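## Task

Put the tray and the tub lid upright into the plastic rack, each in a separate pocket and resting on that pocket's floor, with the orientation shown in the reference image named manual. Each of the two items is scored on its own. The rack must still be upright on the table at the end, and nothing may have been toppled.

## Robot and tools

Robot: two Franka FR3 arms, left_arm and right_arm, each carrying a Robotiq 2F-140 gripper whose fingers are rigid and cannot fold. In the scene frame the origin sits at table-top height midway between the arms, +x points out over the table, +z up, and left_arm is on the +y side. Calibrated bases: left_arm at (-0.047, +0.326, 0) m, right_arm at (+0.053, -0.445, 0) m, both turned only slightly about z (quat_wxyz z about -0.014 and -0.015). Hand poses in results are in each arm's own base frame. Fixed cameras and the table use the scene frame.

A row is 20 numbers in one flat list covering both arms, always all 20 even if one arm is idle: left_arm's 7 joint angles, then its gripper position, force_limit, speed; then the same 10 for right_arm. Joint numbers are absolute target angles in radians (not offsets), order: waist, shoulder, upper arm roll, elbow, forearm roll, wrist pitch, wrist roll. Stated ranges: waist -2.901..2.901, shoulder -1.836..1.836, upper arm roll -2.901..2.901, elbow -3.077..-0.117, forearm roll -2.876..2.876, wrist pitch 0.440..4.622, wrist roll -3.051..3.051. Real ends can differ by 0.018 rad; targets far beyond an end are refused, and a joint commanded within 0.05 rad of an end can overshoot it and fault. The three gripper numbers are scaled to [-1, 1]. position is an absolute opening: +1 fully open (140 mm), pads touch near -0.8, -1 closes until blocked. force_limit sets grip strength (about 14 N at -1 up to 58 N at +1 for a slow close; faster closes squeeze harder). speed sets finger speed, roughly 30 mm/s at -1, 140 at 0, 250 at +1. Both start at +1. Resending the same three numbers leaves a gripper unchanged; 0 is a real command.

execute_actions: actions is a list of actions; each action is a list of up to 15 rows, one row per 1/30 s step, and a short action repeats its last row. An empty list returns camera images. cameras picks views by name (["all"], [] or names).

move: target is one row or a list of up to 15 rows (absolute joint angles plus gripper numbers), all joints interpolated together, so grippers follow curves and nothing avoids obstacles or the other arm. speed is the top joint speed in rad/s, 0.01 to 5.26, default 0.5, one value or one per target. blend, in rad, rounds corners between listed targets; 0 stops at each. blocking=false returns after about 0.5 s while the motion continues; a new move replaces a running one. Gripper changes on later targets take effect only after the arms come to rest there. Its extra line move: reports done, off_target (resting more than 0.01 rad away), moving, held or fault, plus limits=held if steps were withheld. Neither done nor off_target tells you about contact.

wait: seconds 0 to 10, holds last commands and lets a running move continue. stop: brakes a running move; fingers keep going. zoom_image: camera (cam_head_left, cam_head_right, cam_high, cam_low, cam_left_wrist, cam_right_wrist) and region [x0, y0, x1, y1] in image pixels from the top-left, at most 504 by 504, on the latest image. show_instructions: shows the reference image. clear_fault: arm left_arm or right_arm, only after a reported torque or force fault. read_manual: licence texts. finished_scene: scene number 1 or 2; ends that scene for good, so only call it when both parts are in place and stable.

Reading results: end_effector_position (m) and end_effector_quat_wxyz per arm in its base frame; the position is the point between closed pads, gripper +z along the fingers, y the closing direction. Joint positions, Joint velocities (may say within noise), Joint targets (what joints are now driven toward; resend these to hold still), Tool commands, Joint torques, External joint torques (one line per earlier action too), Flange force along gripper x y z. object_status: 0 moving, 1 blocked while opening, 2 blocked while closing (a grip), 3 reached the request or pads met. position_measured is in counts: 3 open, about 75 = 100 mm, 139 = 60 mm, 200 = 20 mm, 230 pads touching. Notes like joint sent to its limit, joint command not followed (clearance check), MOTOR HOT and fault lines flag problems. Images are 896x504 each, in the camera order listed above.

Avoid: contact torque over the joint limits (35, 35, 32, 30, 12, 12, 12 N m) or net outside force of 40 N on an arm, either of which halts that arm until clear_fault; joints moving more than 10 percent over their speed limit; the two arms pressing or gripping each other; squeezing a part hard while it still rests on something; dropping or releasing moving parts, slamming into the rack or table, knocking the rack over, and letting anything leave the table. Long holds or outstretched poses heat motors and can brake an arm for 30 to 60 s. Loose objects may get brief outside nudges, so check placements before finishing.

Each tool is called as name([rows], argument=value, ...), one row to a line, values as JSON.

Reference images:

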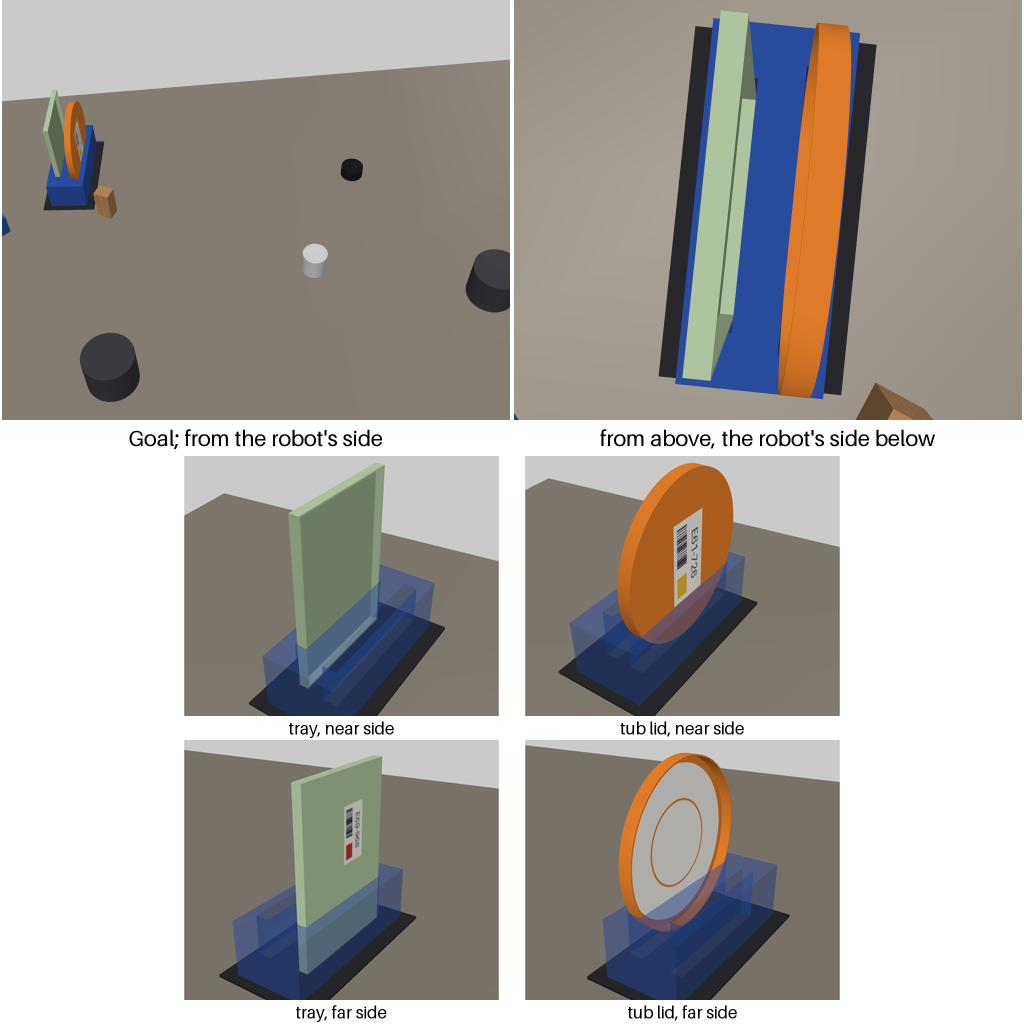

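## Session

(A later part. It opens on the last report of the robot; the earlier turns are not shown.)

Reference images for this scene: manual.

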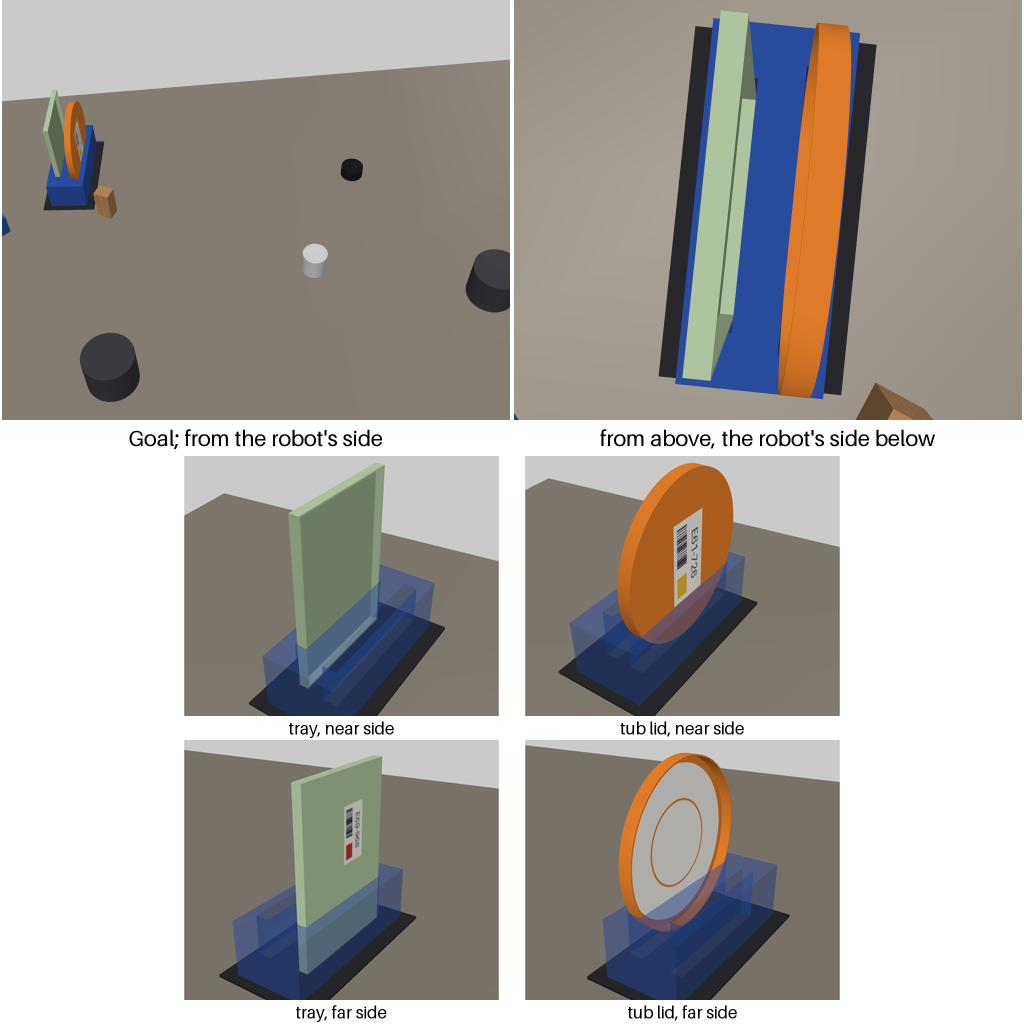

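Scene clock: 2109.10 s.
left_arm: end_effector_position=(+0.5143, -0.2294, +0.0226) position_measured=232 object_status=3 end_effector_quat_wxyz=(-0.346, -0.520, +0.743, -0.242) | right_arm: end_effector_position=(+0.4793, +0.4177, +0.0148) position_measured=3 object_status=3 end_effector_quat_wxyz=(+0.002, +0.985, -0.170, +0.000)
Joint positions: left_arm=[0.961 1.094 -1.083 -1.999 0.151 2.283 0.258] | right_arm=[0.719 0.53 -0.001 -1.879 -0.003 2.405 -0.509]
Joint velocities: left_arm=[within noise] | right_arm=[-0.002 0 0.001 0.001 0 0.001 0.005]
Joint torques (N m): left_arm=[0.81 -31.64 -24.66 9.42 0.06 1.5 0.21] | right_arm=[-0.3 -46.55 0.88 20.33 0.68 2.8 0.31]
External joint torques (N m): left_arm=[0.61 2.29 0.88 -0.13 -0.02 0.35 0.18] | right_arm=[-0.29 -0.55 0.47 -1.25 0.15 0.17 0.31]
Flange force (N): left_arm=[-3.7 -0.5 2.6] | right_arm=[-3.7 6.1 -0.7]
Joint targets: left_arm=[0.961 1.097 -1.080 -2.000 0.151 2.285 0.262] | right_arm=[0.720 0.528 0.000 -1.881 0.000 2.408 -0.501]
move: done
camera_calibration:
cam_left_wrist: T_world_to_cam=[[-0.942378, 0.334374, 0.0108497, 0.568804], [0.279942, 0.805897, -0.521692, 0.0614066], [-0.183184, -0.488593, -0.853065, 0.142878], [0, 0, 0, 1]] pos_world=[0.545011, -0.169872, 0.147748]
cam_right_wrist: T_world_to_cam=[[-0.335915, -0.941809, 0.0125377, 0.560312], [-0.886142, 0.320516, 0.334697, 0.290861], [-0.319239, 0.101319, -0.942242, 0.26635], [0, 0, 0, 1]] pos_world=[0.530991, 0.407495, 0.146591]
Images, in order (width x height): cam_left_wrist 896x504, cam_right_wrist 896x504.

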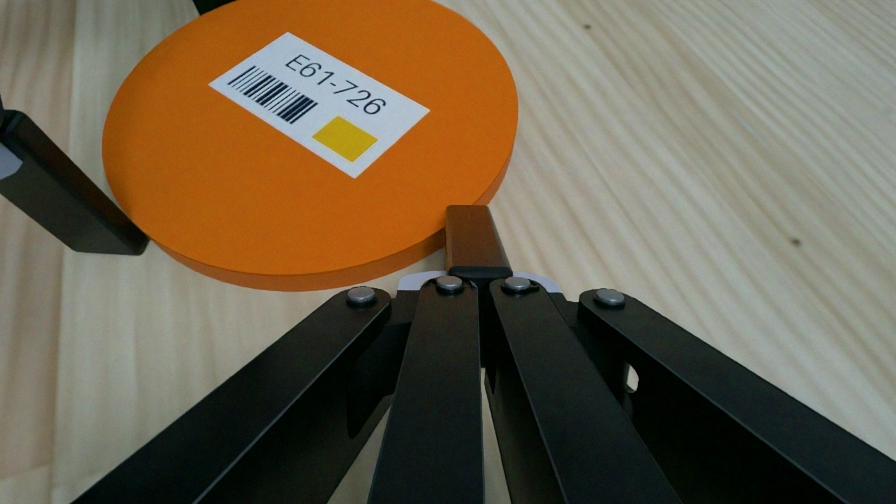

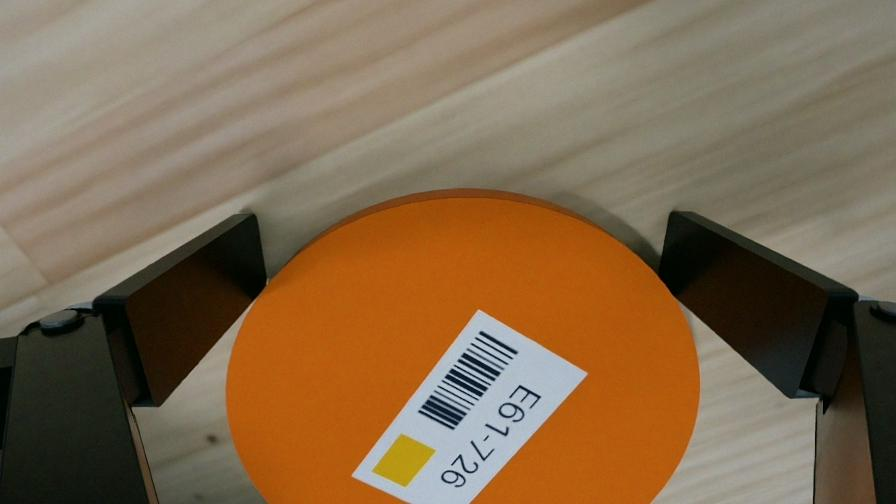

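move(target=[0.9609,1.0973,-1.0805,-2.0003,0.1514,2.2852,0.2618,-1,-1,-0.5,0.7316,0.5184,0,-1.8967,0,2.4150,-0.4901,1,0,0], speed=0.03, cameras=["cam_left_wrist","cam_right_wrist"])

Scene clock: 2115.53 s.
left_arm: end_effector_position=(+0.5136, -0.2295, +0.0223) position_measured=232 object_status=3 end_effector_quat_wxyz=(-0.346, -0.520, +0.743, -0.241) | right_arm: end_effector_position=(+0.4742, +0.4184, +0.0148) position_measured=3 object_status=3 end_effector_quat_wxyz=(+0.002, +0.985, -0.173, +0.000)
Joint positions: left_arm=[0.961 1.094 -1.082 -2 0.151 2.282 0.258] | right_arm=[0.726 0.521 -0.003 -1.895 -0.003 2.413 -0.497]
Joint velocities: left_arm=[within noise] | right_arm=[0.001 -0.002 0.001 0.001 -0.001 -0.001 0.006]
Joint torques (N m): left_arm=[0.53 -31.65 -24.96 9.94 0 1.74 0.22] | right_arm=[2.01 -46.19 2.81 20.21 1.06 2.66 0.25]
External joint torques (N m): left_arm=[0.45 2.12 0.55 0.54 -0.07 0.62 0.19] | right_arm=[1.89 -0.34 2.32 -1.41 0.54 0 0.25]
Flange force (N): left_arm=[-3.8 -2.7 2.5] | right_arm=[-6.3 4.4 -0.6]
Joint targets: left_arm=[0.961 1.097 -1.080 -2.000 0.151 2.285 0.262] | right_arm=[0.732 0.518 0.000 -1.897 0.000 2.415 -0.490]
move: done
camera_calibration:
cam_left_wrist: T_world_to_cam=[[-0.942062, 0.33523, 0.0118139, 0.568199], [0.280144, 0.805654, -0.521959, 0.0613592], [-0.184494, -0.488408, -0.852889, 0.143202], [0, 0, 0, 1]] pos_world=[0.544509, -0.169971, 0.147449]
cam_right_wrist: T_world_to_cam=[[-0.341537, -0.939788, 0.0122614, 0.560979], [-0.884564, 0.325822, 0.333746, 0.283178], [-0.317645, 0.103141, -0.942583, 0.263191], [0, 0, 0, 1]] pos_world=[0.525686, 0.40779, 0.146692]
Images, in order (width x height): cam_left_wrist 896x504, cam_right_wrist 896x504.

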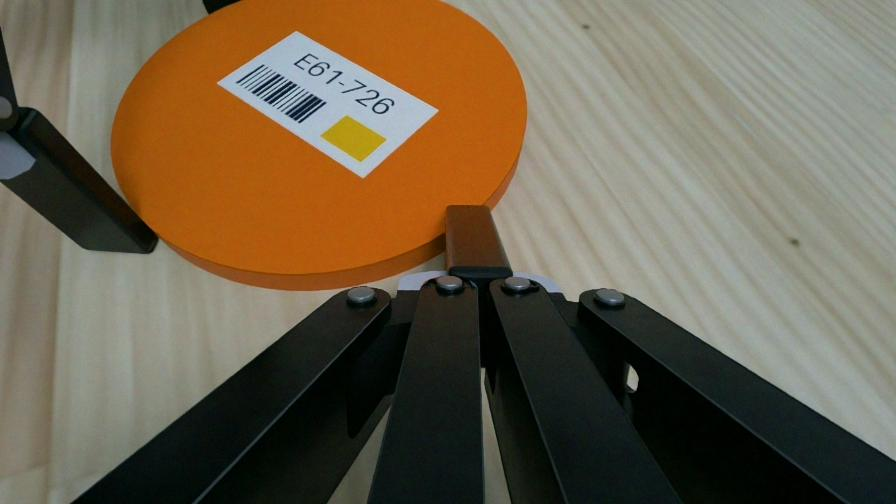

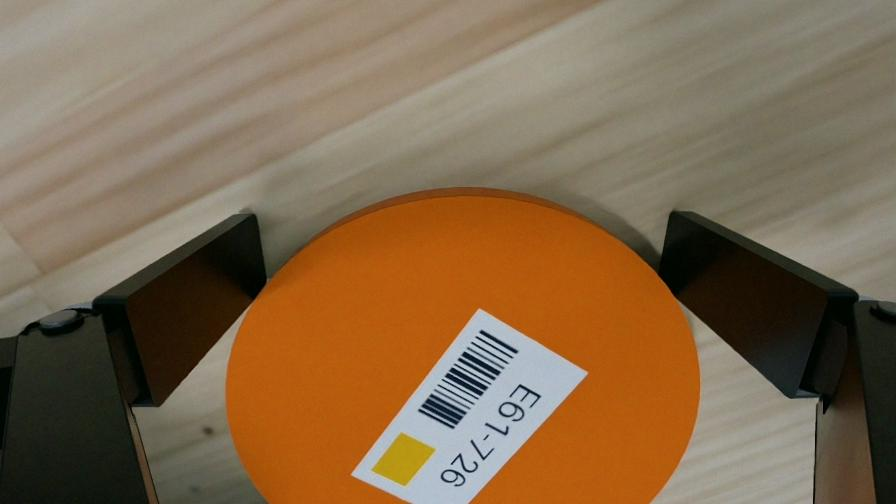

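move(target=[0.9609,1.0973,-1.0805,-2.0003,0.1514,2.2852,0.2618,-1,-1,-0.5,1.0245,0.3983,-0.2136,-2.0421,-0.2740,2.5153,-0.1745,1,0,0], speed=0.15, cameras=["cam_left_wrist","cam_right_wrist","cam_low"])

Scene clock: 2333.53 s.
left_arm: end_effector_position=(+0.5132, -0.2294, +0.0222) position_measured=232 object_status=3 end_effector_quat_wxyz=(-0.346, -0.520, +0.743, -0.241) | right_arm: end_effector_position=(+0.4651, +0.4184, +0.0498) position_measured=3 object_status=3 end_effector_quat_wxyz=(+0.029, +0.977, -0.171, +0.126)
Joint positions: left_arm=[0.961 1.094 -1.082 -2 0.151 2.282 0.259] | right_arm=[1.02 0.401 -0.215 -2.043 -0.272 2.508 -0.186]
Joint velocities: left_arm=[within noise] | right_arm=[0 0 0 -0.001 0 0.001 0.006]
Joint torques (N m): left_arm=[0 -31.53 -25.01 9.28 -0.02 1.69 0.19] | right_arm=[1.33 -42.34 -0.18 21.2 0.8 3.53 0.5]
External joint torques (N m): left_arm=[-0.2 2.37 0.5 -0.27 -0.09 0.55 0.17] | right_arm=[1 -1.04 1.91 0.09 0.19 0.91 0.5]
Flange force (N): left_arm=[-3.1 -1.7 4.0] | right_arm=[-3.3 2.1 -0.9]
Joint targets: left_arm=[0.961 1.097 -1.080 -2.000 0.151 2.285 0.262] | right_arm=[1.024 0.398 -0.214 -2.042 -0.274 2.515 -0.174]
move: off_target (right_arm); right_arm: the wrist roll is farthest, 0.011 rad from its target
camera_calibration:
cam_left_wrist: T_world_to_cam=[[-0.941843, 0.335831, 0.0122021, 0.567808], [0.28042, 0.805415, -0.522179, 0.0611524], [-0.185191, -0.488389, -0.852749, 0.143473], [0, 0, 0, 1]] pos_world=[0.544208, -0.16987, 0.14735]
cam_right_wrist: T_world_to_cam=[[-0.343781, -0.938829, 0.0203374, 0.55774], [-0.935213, 0.344252, 0.0828657, 0.291757], [-0.084798, 0.00946789, -0.996353, 0.226733], [0, 0, 0, 1]] pos_world=[0.483822, 0.421038, 0.190387]
Images, in order (width x height): cam_low 896x504, cam_left_wrist 896x504, cam_right_wrist 896x504.

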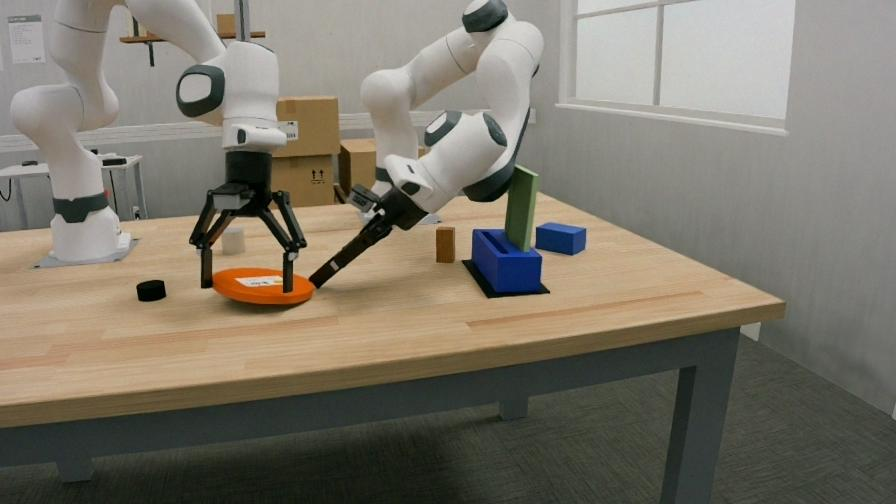

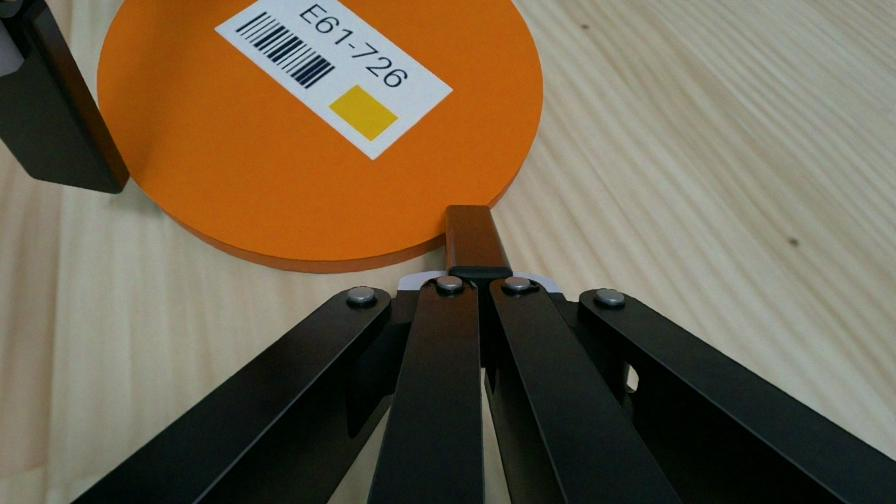

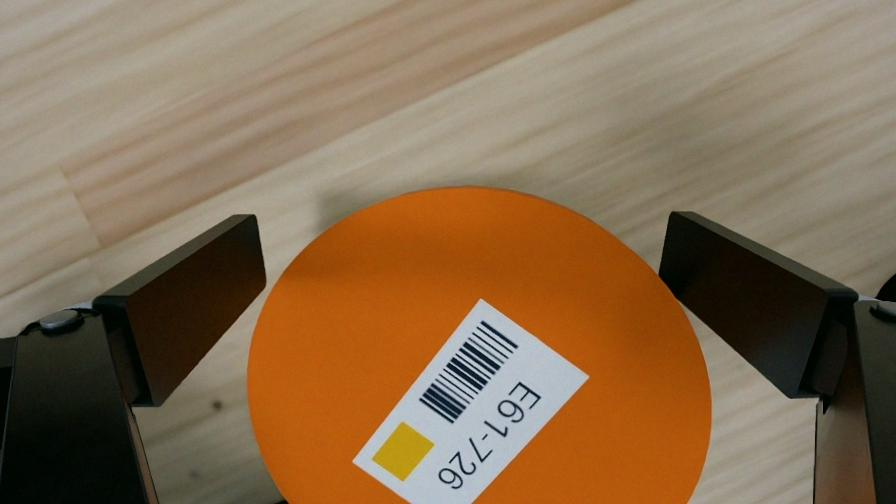

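move(target=[0.9994,1.0926,-1.0911,-2.0394,0.1650,2.2919,0.2618,-1,-1,-0.5,1.2509,0.3286,-0.3262,-2.1119,-0.6657,2.4618,0.2443,1,0,0], speed=0.2, cameras=["cam_left_wrist","cam_right_wrist","cam_low"])

Scene clock: 2400.53 s.
left_arm: end_effector_position=(+0.5041, -0.2236, +0.0219) position_measured=232 object_status=3 end_effector_quat_wxyz=(-0.348, -0.521, +0.741, -0.243) | right_arm: end_effector_position=(+0.4470, +0.4302, +0.0852) position_measured=3 object_status=3 end_effector_quat_wxyz=(+0.046, +0.952, -0.165, +0.253)
Joint positions: left_arm=[0.998 1.094 -1.092 -2.037 0.162 2.291 0.259] | right_arm=[1.249 0.331 -0.325 -2.111 -0.662 2.462 0.235]
Joint velocities: left_arm=[within noise] | right_arm=[0.001 0 0 0 0 -0.001 0.007]
Joint torques (N m): left_arm=[1.11 -31.86 -24.96 8.13 0.76 1.26 0.15] | right_arm=[0.04 -38.72 -2.48 20.15 0.35 1.86 0.45]
External joint torques (N m): left_arm=[0.91 1 0.52 -0.97 0.67 0.13 0.13] | right_arm=[-0.13 -0.67 0.42 -0.68 -0.19 -0.07 0.43]
Flange force (N): left_arm=[-0.8 4.8 1.2] | right_arm=[-1.3 4.4 -1.6]
Joint targets: left_arm=[0.999 1.093 -1.091 -2.039 0.165 2.292 0.262] | right_arm=[1.251 0.329 -0.326 -2.112 -0.666 2.462 0.244]
move: done
camera_calibration:
cam_left_wrist: T_world_to_cam=[[-0.943293, 0.331722, 0.0126111, 0.557146], [0.275821, 0.80434, -0.526269, 0.0611334], [-0.184719, -0.492948, -0.850225, 0.143035], [0, 0, 0, 1]] pos_world=[0.535111, -0.163481, 0.146758]
cam_right_wrist: T_world_to_cam=[[-0.342759, -0.93936, 0.0109363, 0.562467], [-0.925036, 0.335457, -0.178259, 0.289367], [0.16378, -0.0712162, -0.983923, 0.183018], [0, 0, 0, 1]] pos_world=[0.430491, 0.444322, 0.225506]
Images, in order (width x height): cam_low 896x504, cam_left_wrist 896x504, cam_right_wrist 896x504.

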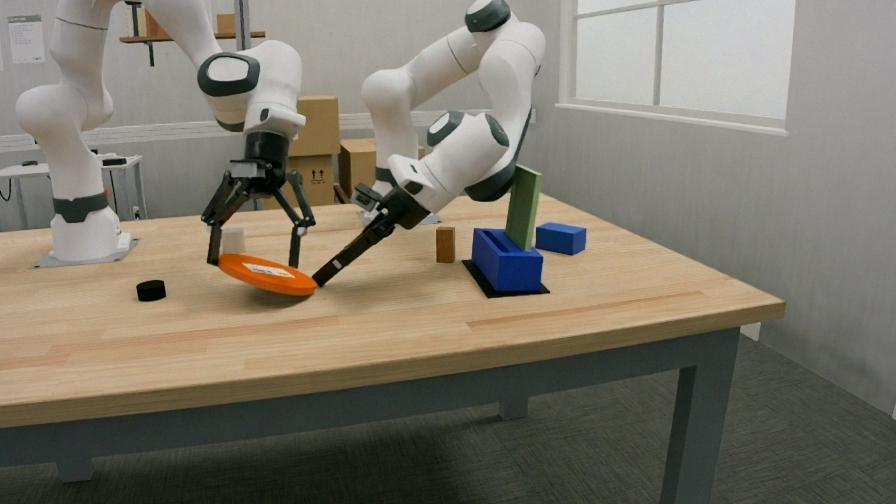

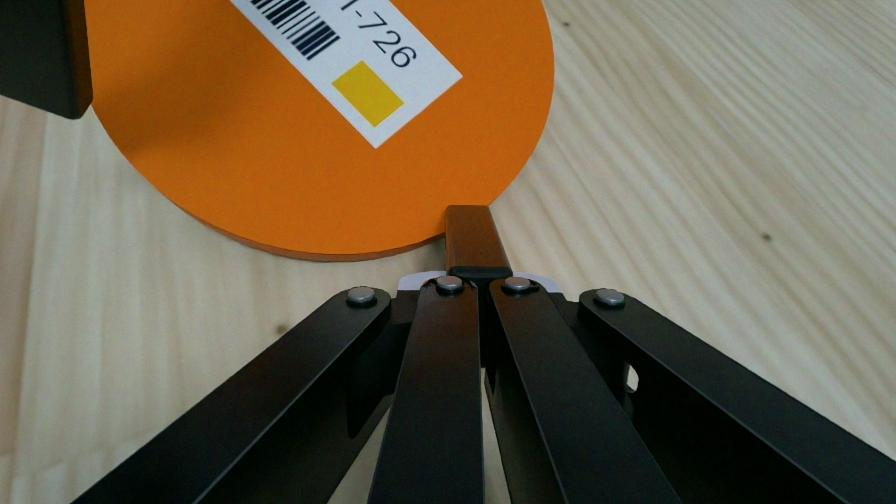

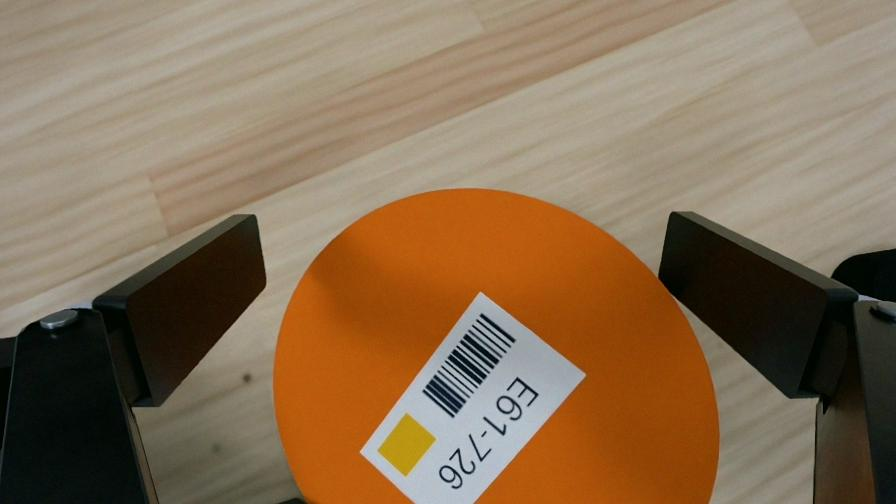

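move(target=[1.0250,1.0894,-1.0982,-2.0655,0.1740,2.2964,0.2618,-1,-1,-0.5,1.3334,0.3119,-0.2444,-2.1209,-0.9809,2.2482,0.5934,1,0,0], speed=0.2, cameras=["cam_left_wrist","cam_right_wrist","cam_low"])

Scene clock: 2451.80 s.
left_arm: end_effector_position=(+0.4969, -0.2200, +0.0221) position_measured=232 object_status=3 end_effector_quat_wxyz=(-0.348, -0.521, +0.741, -0.243) | right_arm: end_effector_position=(+0.4226, +0.4393, +0.1136) position_measured=3 object_status=3 end_effector_quat_wxyz=(+0.068, +0.911, -0.159, +0.375)
Joint positions: left_arm=[1.023 1.091 -1.1 -2.063 0.17 2.296 0.259] | right_arm=[1.332 0.314 -0.246 -2.12 -0.977 2.251 0.586]
Joint velocities: left_arm=[within noise] | right_arm=[0 0 0 -0.001 -0.002 0 0.005]
Joint torques (N m): left_arm=[1.52 -31.48 -24.65 8.22 0.89 1.17 0.18] | right_arm=[-0.75 -38.15 -1.81 19.32 -0.26 0.48 0.15]
External joint torques (N m): left_arm=[1.4 0.72 0.85 -0.64 0.79 0.05 0.15] | right_arm=[-0.93 -0.45 0.35 -1.16 -0.29 -0.35 0.13]
Flange force (N): left_arm=[-1.4 4.9 0.2] | right_arm=[0.6 5.2 -0.7]
Joint targets: left_arm=[1.025 1.089 -1.098 -2.066 0.174 2.296 0.262] | right_arm=[1.333 0.312 -0.244 -2.121 -0.981 2.248 0.593]
move: done
camera_calibration:
cam_left_wrist: T_world_to_cam=[[-0.943058, 0.332389, 0.0125823, 0.549172], [0.276218, 0.803643, -0.527126, 0.0598941], [-0.185323, -0.493635, -0.849694, 0.143814], [0, 0, 0, 1]] pos_world=[0.52801, -0.159681, 0.14686]
cam_right_wrist: T_world_to_cam=[[-0.346515, -0.938002, 0.00898155, 0.563552], [-0.849938, 0.309902, -0.426106, 0.276496], [0.396905, -0.155286, -0.904628, 0.144899], [0, 0, 0, 1]] pos_world=[0.372772, 0.465427, 0.243835]
Images, in order (width x height): cam_low 896x504, cam_left_wrist 896x504, cam_right_wrist 896x504.

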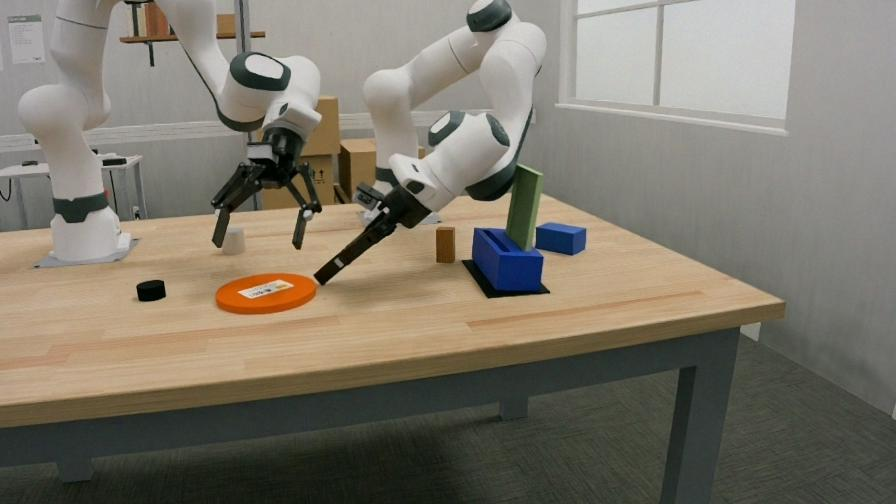

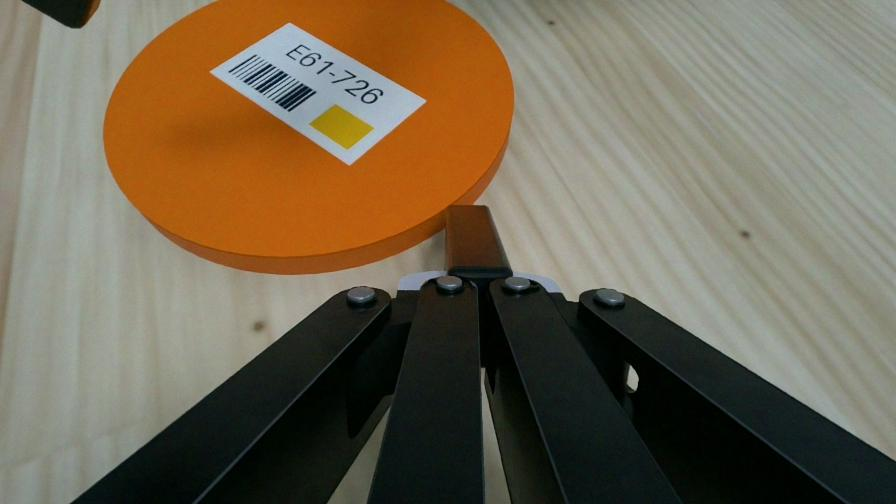

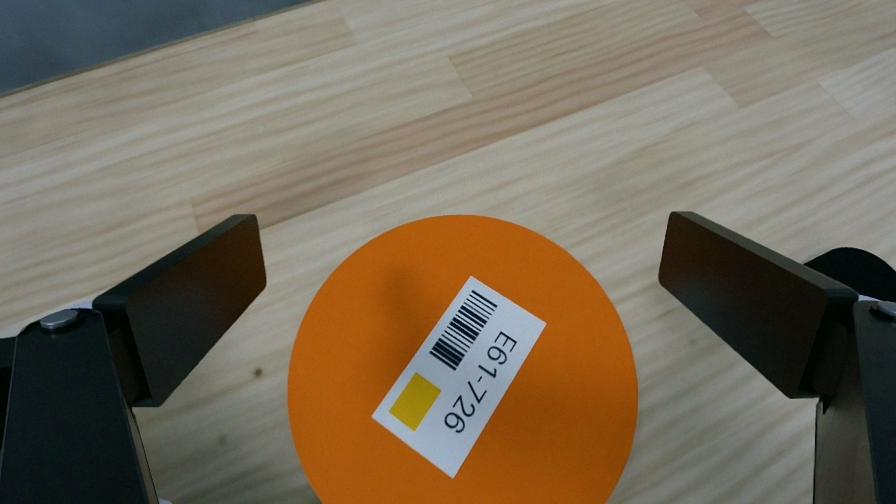

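move([
  [1.0250,1.0894,-1.0982,-2.0655,0.1740,2.2964,0.2618,-1,-1,-0.5,1.2509,0.2286,-0.3262,-2.1119,-0.6657,2.3618,0.2443,1,0,0],
  [1.0250,1.0894,-1.0982,-2.0655,0.1740,2.2964,0.2618,-1,-1,-0.5,0.6484,0.4259,0,-1.7511,0,2.2770,-0.5733,1,0,0],
], speed=[0.4,0.5], blend=[0.05,0], cameras=["cam_right_wrist","cam_left_wrist"])

Scene clock: 2480.90 s.
left_arm: end_effector_position=(+0.4969, -0.2200, +0.0221) position_measured=232 object_status=3 end_effector_quat_wxyz=(-0.348, -0.521, +0.741, -0.243) | right_arm: end_effector_position=(+0.5500, +0.4145, +0.1295) position_measured=3 object_status=3 end_effector_quat_wxyz=(-0.037, +0.983, -0.177, +0.037)
Joint positions: left_arm=[1.023 1.091 -1.1 -2.063 0.17 2.296 0.259] | right_arm=[0.649 0.423 -0.002 -1.752 -0.004 2.28 -0.566]
Joint velocities: left_arm=[within noise] | right_arm=[0 -0.001 0 -0.001 0 -0.001 -0.006]
Joint torques (N m): left_arm=[1.56 -31.56 -24.66 8.24 0.91 1.18 0.15] | right_arm=[-0.77 -44.63 1.13 23.98 1.09 2.47 -0.08]
External joint torques (N m): left_arm=[1.24 0.59 0.69 -0.71 0.82 0.04 0.12] | right_arm=[-0.97 1 0.64 -0.15 0.44 -0.43 -0.07]
Flange force (N): left_arm=[-1.0 5.0 0.2] | right_arm=[2.7 -1.8 0.8]
Joint targets: left_arm=[1.025 1.089 -1.098 -2.066 0.174 2.296 0.262] | right_arm=[0.648 0.426 0.000 -1.751 0.000 2.277 -0.573]
move: done
camera_calibration:
cam_left_wrist: T_world_to_cam=[[-0.943058, 0.332389, 0.0125823, 0.549172], [0.276218, 0.803643, -0.527126, 0.0598941], [-0.185323, -0.493635, -0.849694, 0.143814], [0, 0, 0, 1]] pos_world=[0.52801, -0.159681, 0.14686]
cam_right_wrist: T_world_to_cam=[[-0.34602, -0.934959, -0.0782414, 0.594053], [-0.908327, 0.312941, 0.277507, 0.338922], [-0.234973, 0.167092, -0.957532, 0.325709], [0, 0, 0, 1]] pos_world=[0.589939, 0.39493, 0.264303]
Images, in order (width x height): cam_left_wrist 896x504, cam_right_wrist 896x504.

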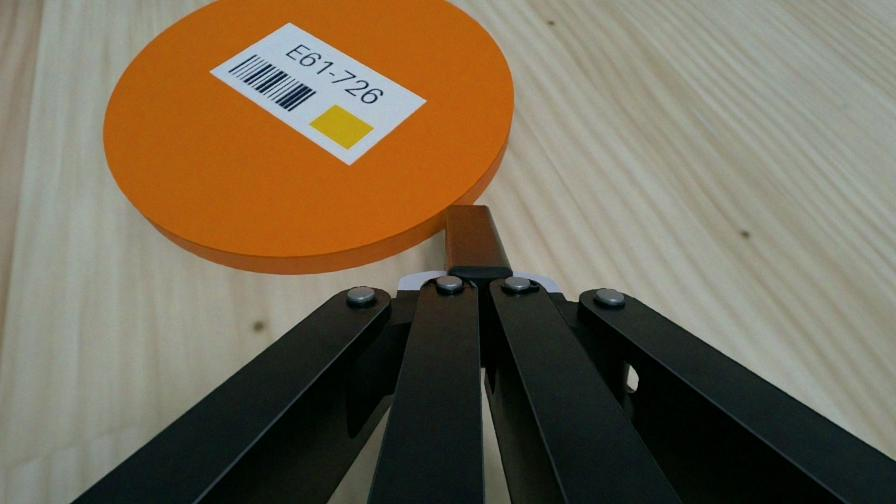

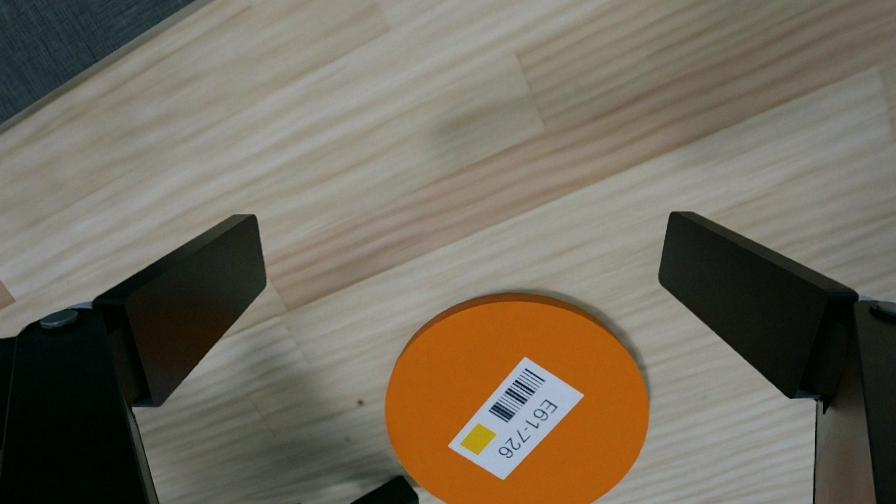

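move([
  [1.0200,1.0329,-1.1078,-2.2070,0.1232,2.4177,0.2618,-1,-1,-0.5,0.6636,0.45,0,-1.8158,0,2.266,-0.5582,1,0,0],
  [1.0200,1.0329,-1.1078,-2.2070,0.1232,2.4177,0.2618,-1,-1,-0.5,0.6636,0.5651,0,-1.8158,0,2.3810,-0.5582,1,0,0],
  [1.0200,1.0329,-1.1078,-2.2070,0.1232,2.4177,0.2618,-1,-1,-0.5,0.7243,0.5077,0,-1.9150,0,2.4227,-0.4974,1,0,0],
], speed=[0.15,0.15,0.08], cameras=["cam_right_wrist","cam_left_wrist"])

Scene clock: 2556.53 s.
left_arm: end_effector_position=(+0.4665, -0.2475, +0.0229) position_measured=232 object_status=3 end_effector_quat_wxyz=(-0.341, -0.524, +0.741, -0.245) | right_arm: end_effector_position=(+0.4717, +0.4144, +0.0149) position_measured=3 object_status=3 end_effector_quat_wxyz=(+0.002, +0.986, -0.169, +0.000)
Joint positions: left_arm=[1.026 1.03 -1.111 -2.199 0.124 2.418 0.259] | right_arm=[0.723 0.51 -0.001 -1.914 -0.004 2.42 -0.505]
Joint velocities: left_arm=[within noise] | right_arm=[-0.001 0 0.001 0.001 0 0 0.005]
Joint torques (N m): left_arm=[-3.75 -26 -22.14 4.23 0.35 1.18 0.19] | right_arm=[-0.54 -45.62 0.87 20.35 0.91 2.69 0.23]
External joint torques (N m): left_arm=[-3.81 3.23 2.05 -4.48 -0.03 0.01 0.17] | right_arm=[-0.63 -0.44 0.39 -0.99 0.39 0.07 0.23]
Flange force (N): left_arm=[-2.7 1.3 14.4] | right_arm=[-2.3 4.9 -0.7]
Joint targets: left_arm=[1.020 1.033 -1.108 -2.207 0.123 2.418 0.262] | right_arm=[0.724 0.508 0.000 -1.915 0.000 2.423 -0.497]
move: done
camera_calibration:
cam_left_wrist: T_world_to_cam=[[-0.946266, 0.323357, 0.00451631, 0.529148], [0.27425, 0.809804, -0.518657, 0.0931022], [-0.171369, -0.489549, -0.854971, 0.119933], [0, 0, 0, 1]] pos_world=[0.495734, -0.187785, 0.148437]
cam_right_wrist: T_world_to_cam=[[-0.33505, -0.942115, 0.012655, 0.554366], [-0.886613, 0.3198, 0.334134, 0.285649], [-0.31884, 0.100732, -0.942441, 0.264369], [0, 0, 0, 1]] pos_world=[0.523292, 0.404295, 0.146691]
Images, in order (width x height): cam_left_wrist 896x504, cam_right_wrist 896x504.

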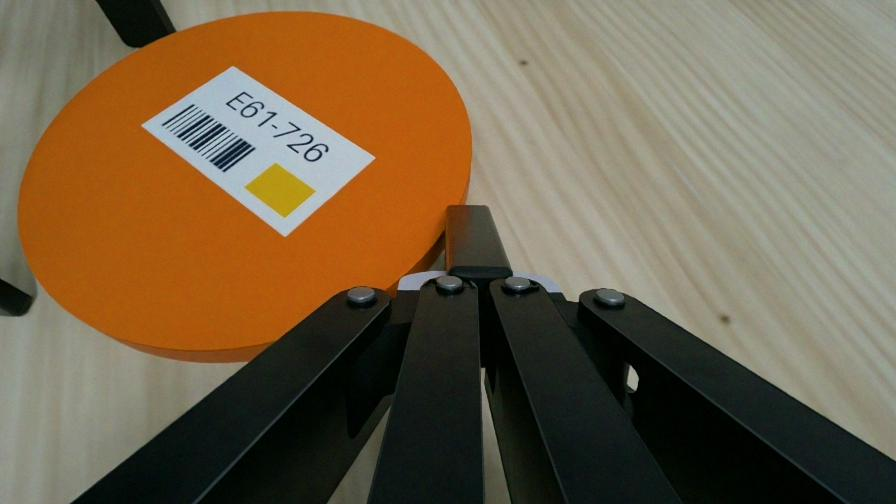

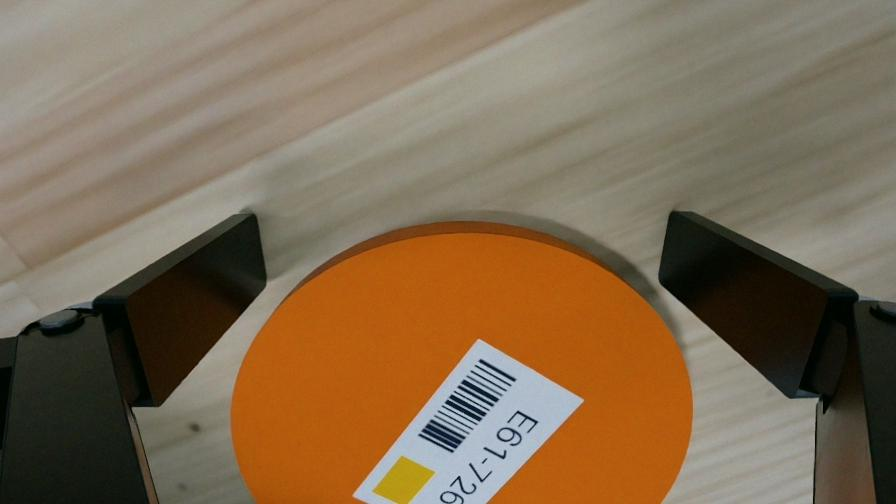

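move(target=[1.0254,1.0224,-1.1168,-2.2105,0.1136,2.4124,0.2618,-1,-1,-0.5,0.7243,0.5077,0,-1.9150,0,2.4227,-0.4974,1,0,0], speed=0.05, cameras=["cam_left_wrist","cam_low"])

zoom_image(camera="cam_low", region=[190, 220, 400, 330])

Scene clock: 2593.43 s.
left_arm: end_effector_position=(+0.4605, -0.2519, +0.0253) position_measured=232 object_status=3 end_effector_quat_wxyz=(-0.345, -0.521, +0.742, -0.243) | right_arm: end_effector_position=(+0.4717, +0.4145, +0.0149) position_measured=3 object_status=3 end_effector_quat_wxyz=(+0.002, +0.985, -0.170, +0.000)
Joint positions: left_arm=[1.025 1.025 -1.116 -2.209 0.117 2.415 0.259] | right_arm=[0.723 0.51 -0.001 -1.914 -0.004 2.42 -0.503]
Joint velocities: left_arm=[0.001 0 -0.001 -0.001 -0.004 -0.002 0.001] | right_arm=[within noise]
Joint torques (N m): left_arm=[0.62 -28.37 -24.63 8.58 -0.02 0.9 0.16] | right_arm=[-0.52 -45.69 0.85 20.31 0.92 2.76 0.37]
External joint torques (N m): left_arm=[0.53 0.63 -0.53 -0.22 -0.4 -0.25 0.14] | right_arm=[-0.67 -0.38 0.33 -1.12 0.4 0.12 0.37]
Flange force (N): left_arm=[0.7 1.6 -1.7] | right_arm=[-2.7 5.3 -0.5]
Joint targets: left_arm=[1.025 1.022 -1.117 -2.210 0.114 2.412 0.262] | right_arm=[0.724 0.508 0.000 -1.915 0.000 2.423 -0.497]
move: done
camera_calibration:
cam_left_wrist: T_world_to_cam=[[-0.943282, 0.331855, 0.00959622, 0.525497], [0.278282, 0.806106, -0.522257, 0.0968461], [-0.181049, -0.489965, -0.852734, 0.123031], [0, 0, 0, 1]] pos_world=[0.491016, -0.192176, 0.150448]
Images, in order (width x height): cam_low 896x504, cam_left_wrist 896x504.

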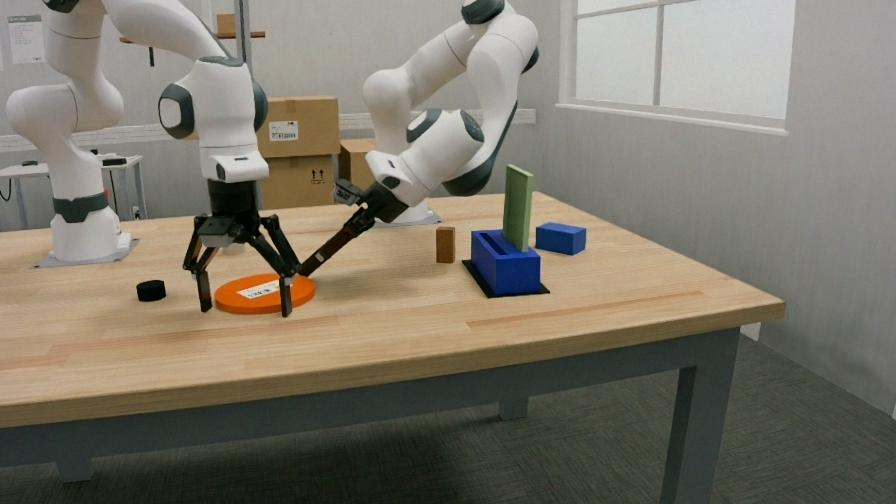

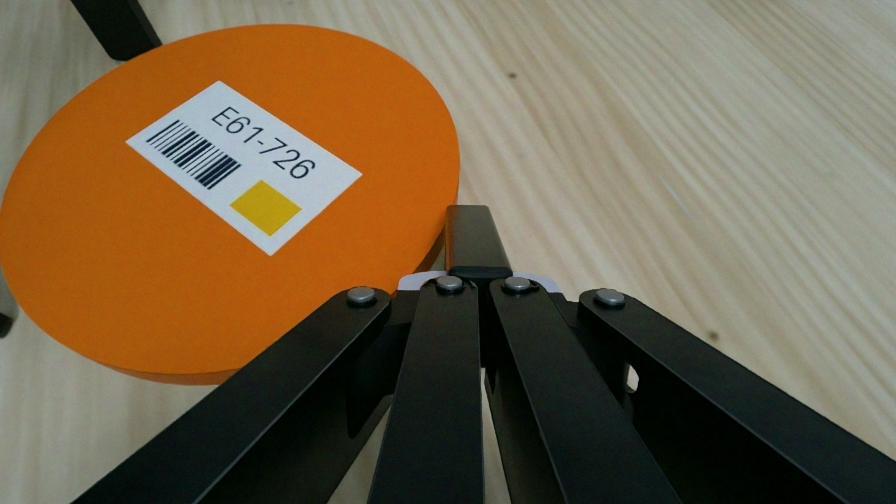

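Scaled by 2.400 from the camera's 896x504 image, which has a finer 1280x720 frame.

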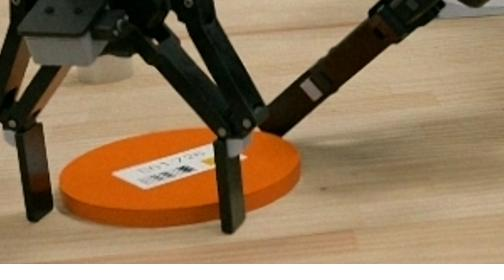

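move(target=[1.0254,1.0224,-1.1168,-2.2105,0.1136,2.4124,0.2618,-1,-1,-0.5,0.7454,0.4906,0,-1.9445,0,2.4351,-0.4763,1,0,0], speed=0.05, cameras=["cam_left_wrist","cam_right_wrist"])

Scene clock: 2602.80 s.
left_arm: end_effector_position=(+0.4601, -0.2519, +0.0253) position_measured=232 object_status=3 end_effector_quat_wxyz=(-0.346, -0.521, +0.742, -0.242) | right_arm: end_effector_position=(+0.4578, +0.4192, +0.0148) position_measured=3 object_status=3 end_effector_quat_wxyz=(+0.003, +0.986, -0.169, +0.000)
Joint positions: left_arm=[1.025 1.024 -1.116 -2.209 0.116 2.414 0.259] | right_arm=[0.744 0.493 -0.001 -1.943 -0.004 2.432 -0.485]
Joint velocities: left_arm=[within noise] | right_arm=[0 0 0 0.002 0.001 0 0.005]
Joint torques (N m): left_arm=[0.55 -28.26 -24.64 8.58 -0.09 1.06 0.23] | right_arm=[-0.15 -45 1.45 20.19 0.91 2.81 0.39]
External joint torques (N m): left_arm=[0.42 0.69 -0.59 -0.2 -0.45 -0.08 0.2] | right_arm=[-0.18 -0.35 1.03 -1.07 0.4 0.17 0.39]
Flange force (N): left_arm=[0.7 1.5 -1.2] | right_arm=[-3.2 4.7 -0.3]
Joint targets: left_arm=[1.025 1.022 -1.117 -2.210 0.114 2.412 0.262] | right_arm=[0.745 0.491 0.000 -1.944 0.000 2.435 -0.476]
move: done
camera_calibration:
cam_left_wrist: T_world_to_cam=[[-0.943028, 0.332547, 0.0105161, 0.525176], [0.278356, 0.805881, -0.522565, 0.0968693], [-0.182252, -0.489866, -0.852535, 0.123575], [0, 0, 0, 1]] pos_world=[0.490814, -0.192176, 0.15045]
cam_right_wrist: T_world_to_cam=[[-0.334413, -0.942337, 0.0130163, 0.553979], [-0.88674, 0.3193, 0.334276, 0.272161], [-0.319156, 0.100244, -0.942386, 0.259744], [0, 0, 0, 1]] pos_world=[0.509492, 0.409096, 0.146591]
Images, in order (width x height): cam_left_wrist 896x504, cam_right_wrist 896x504.

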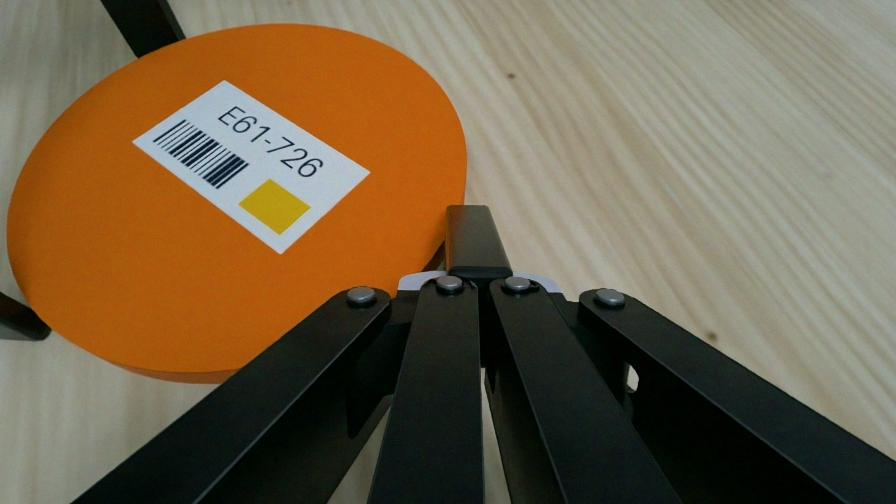

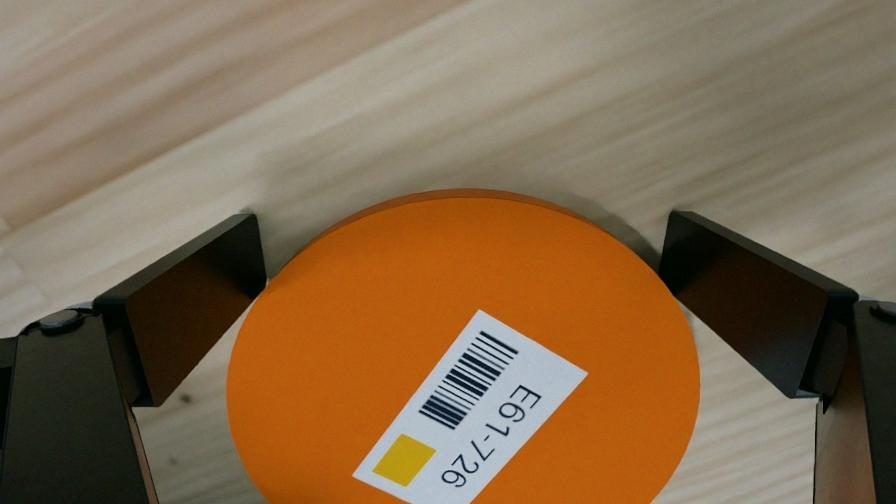

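move(target=[1.0254,1.0224,-1.1168,-2.2105,0.1136,2.4124,0.2618,-1,-1,-0.5,0.7542,0.4840,0,-1.9558,0,2.4398,-0.4676,1,0,0], speed=0.03, cameras=["cam_left_wrist","cam_right_wrist"])

Scene clock: 2610.97 s.
left_arm: end_effector_position=(+0.4582, -0.2517, +0.0252) position_measured=232 object_status=3 end_effector_quat_wxyz=(-0.347, -0.520, +0.742, -0.241) | right_arm: end_effector_position=(+0.4545, +0.4189, +0.0147) position_measured=3 object_status=3 end_effector_quat_wxyz=(+0.003, +0.985, -0.171, +0.000)
Joint positions: left_arm=[1.025 1.024 -1.116 -2.21 0.116 2.41 0.259] | right_arm=[0.749 0.486 -0.003 -1.954 -0.004 2.437 -0.478]
Joint velocities: left_arm=[within noise] | right_arm=[0.002 -0.001 -0.001 -0.002 -0.001 0.003 0.005]
Joint torques (N m): left_arm=[-0.09 -27.94 -25.17 9.28 -0.1 1.78 0.16] | right_arm=[1.56 -44.36 2.93 20.11 1.26 2.76 0.59]
External joint torques (N m): left_arm=[-0.25 0.89 -1.26 0.53 -0.45 0.65 0.13] | right_arm=[1.38 0.28 2.42 -1.18 0.76 0.11 0.59]
Flange force (N): left_arm=[1.0 -1.7 0.8] | right_arm=[-5.1 2.3 0.7]
Joint targets: left_arm=[1.025 1.022 -1.117 -2.210 0.114 2.412 0.262] | right_arm=[0.754 0.484 0.000 -1.956 0.000 2.440 -0.468]
move: off_target (right_arm); right_arm: the wrist roll is farthest, 0.011 rad from its target
camera_calibration:
cam_left_wrist: T_world_to_cam=[[-0.941904, 0.335603, 0.0137248, 0.523465], [0.279223, 0.80507, -0.523351, 0.0965851], [-0.186687, -0.489114, -0.852007, 0.125457], [0, 0, 0, 1]] pos_world=[0.489506, -0.192071, 0.150254]
cam_right_wrist: T_world_to_cam=[[-0.337564, -0.94121, 0.0131883, 0.553537], [-0.88591, 0.322404, 0.333496, 0.267609], [-0.318142, 0.100893, -0.942659, 0.257929], [0, 0, 0, 1]] pos_world=[0.50599, 0.408693, 0.146592]
Images, in order (width x height): cam_left_wrist 896x504, cam_right_wrist 896x504.

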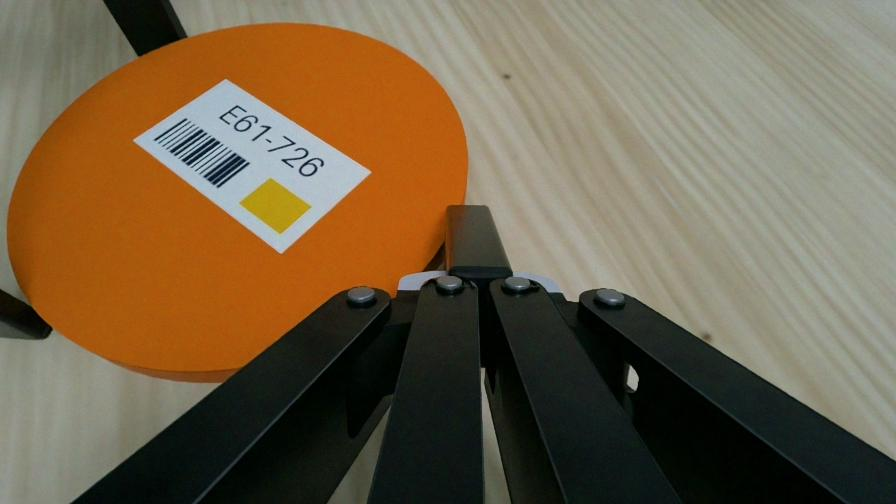

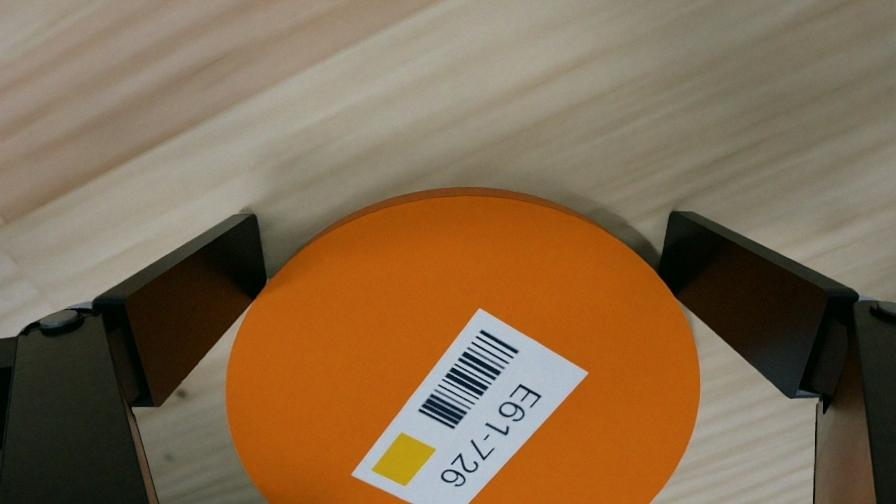

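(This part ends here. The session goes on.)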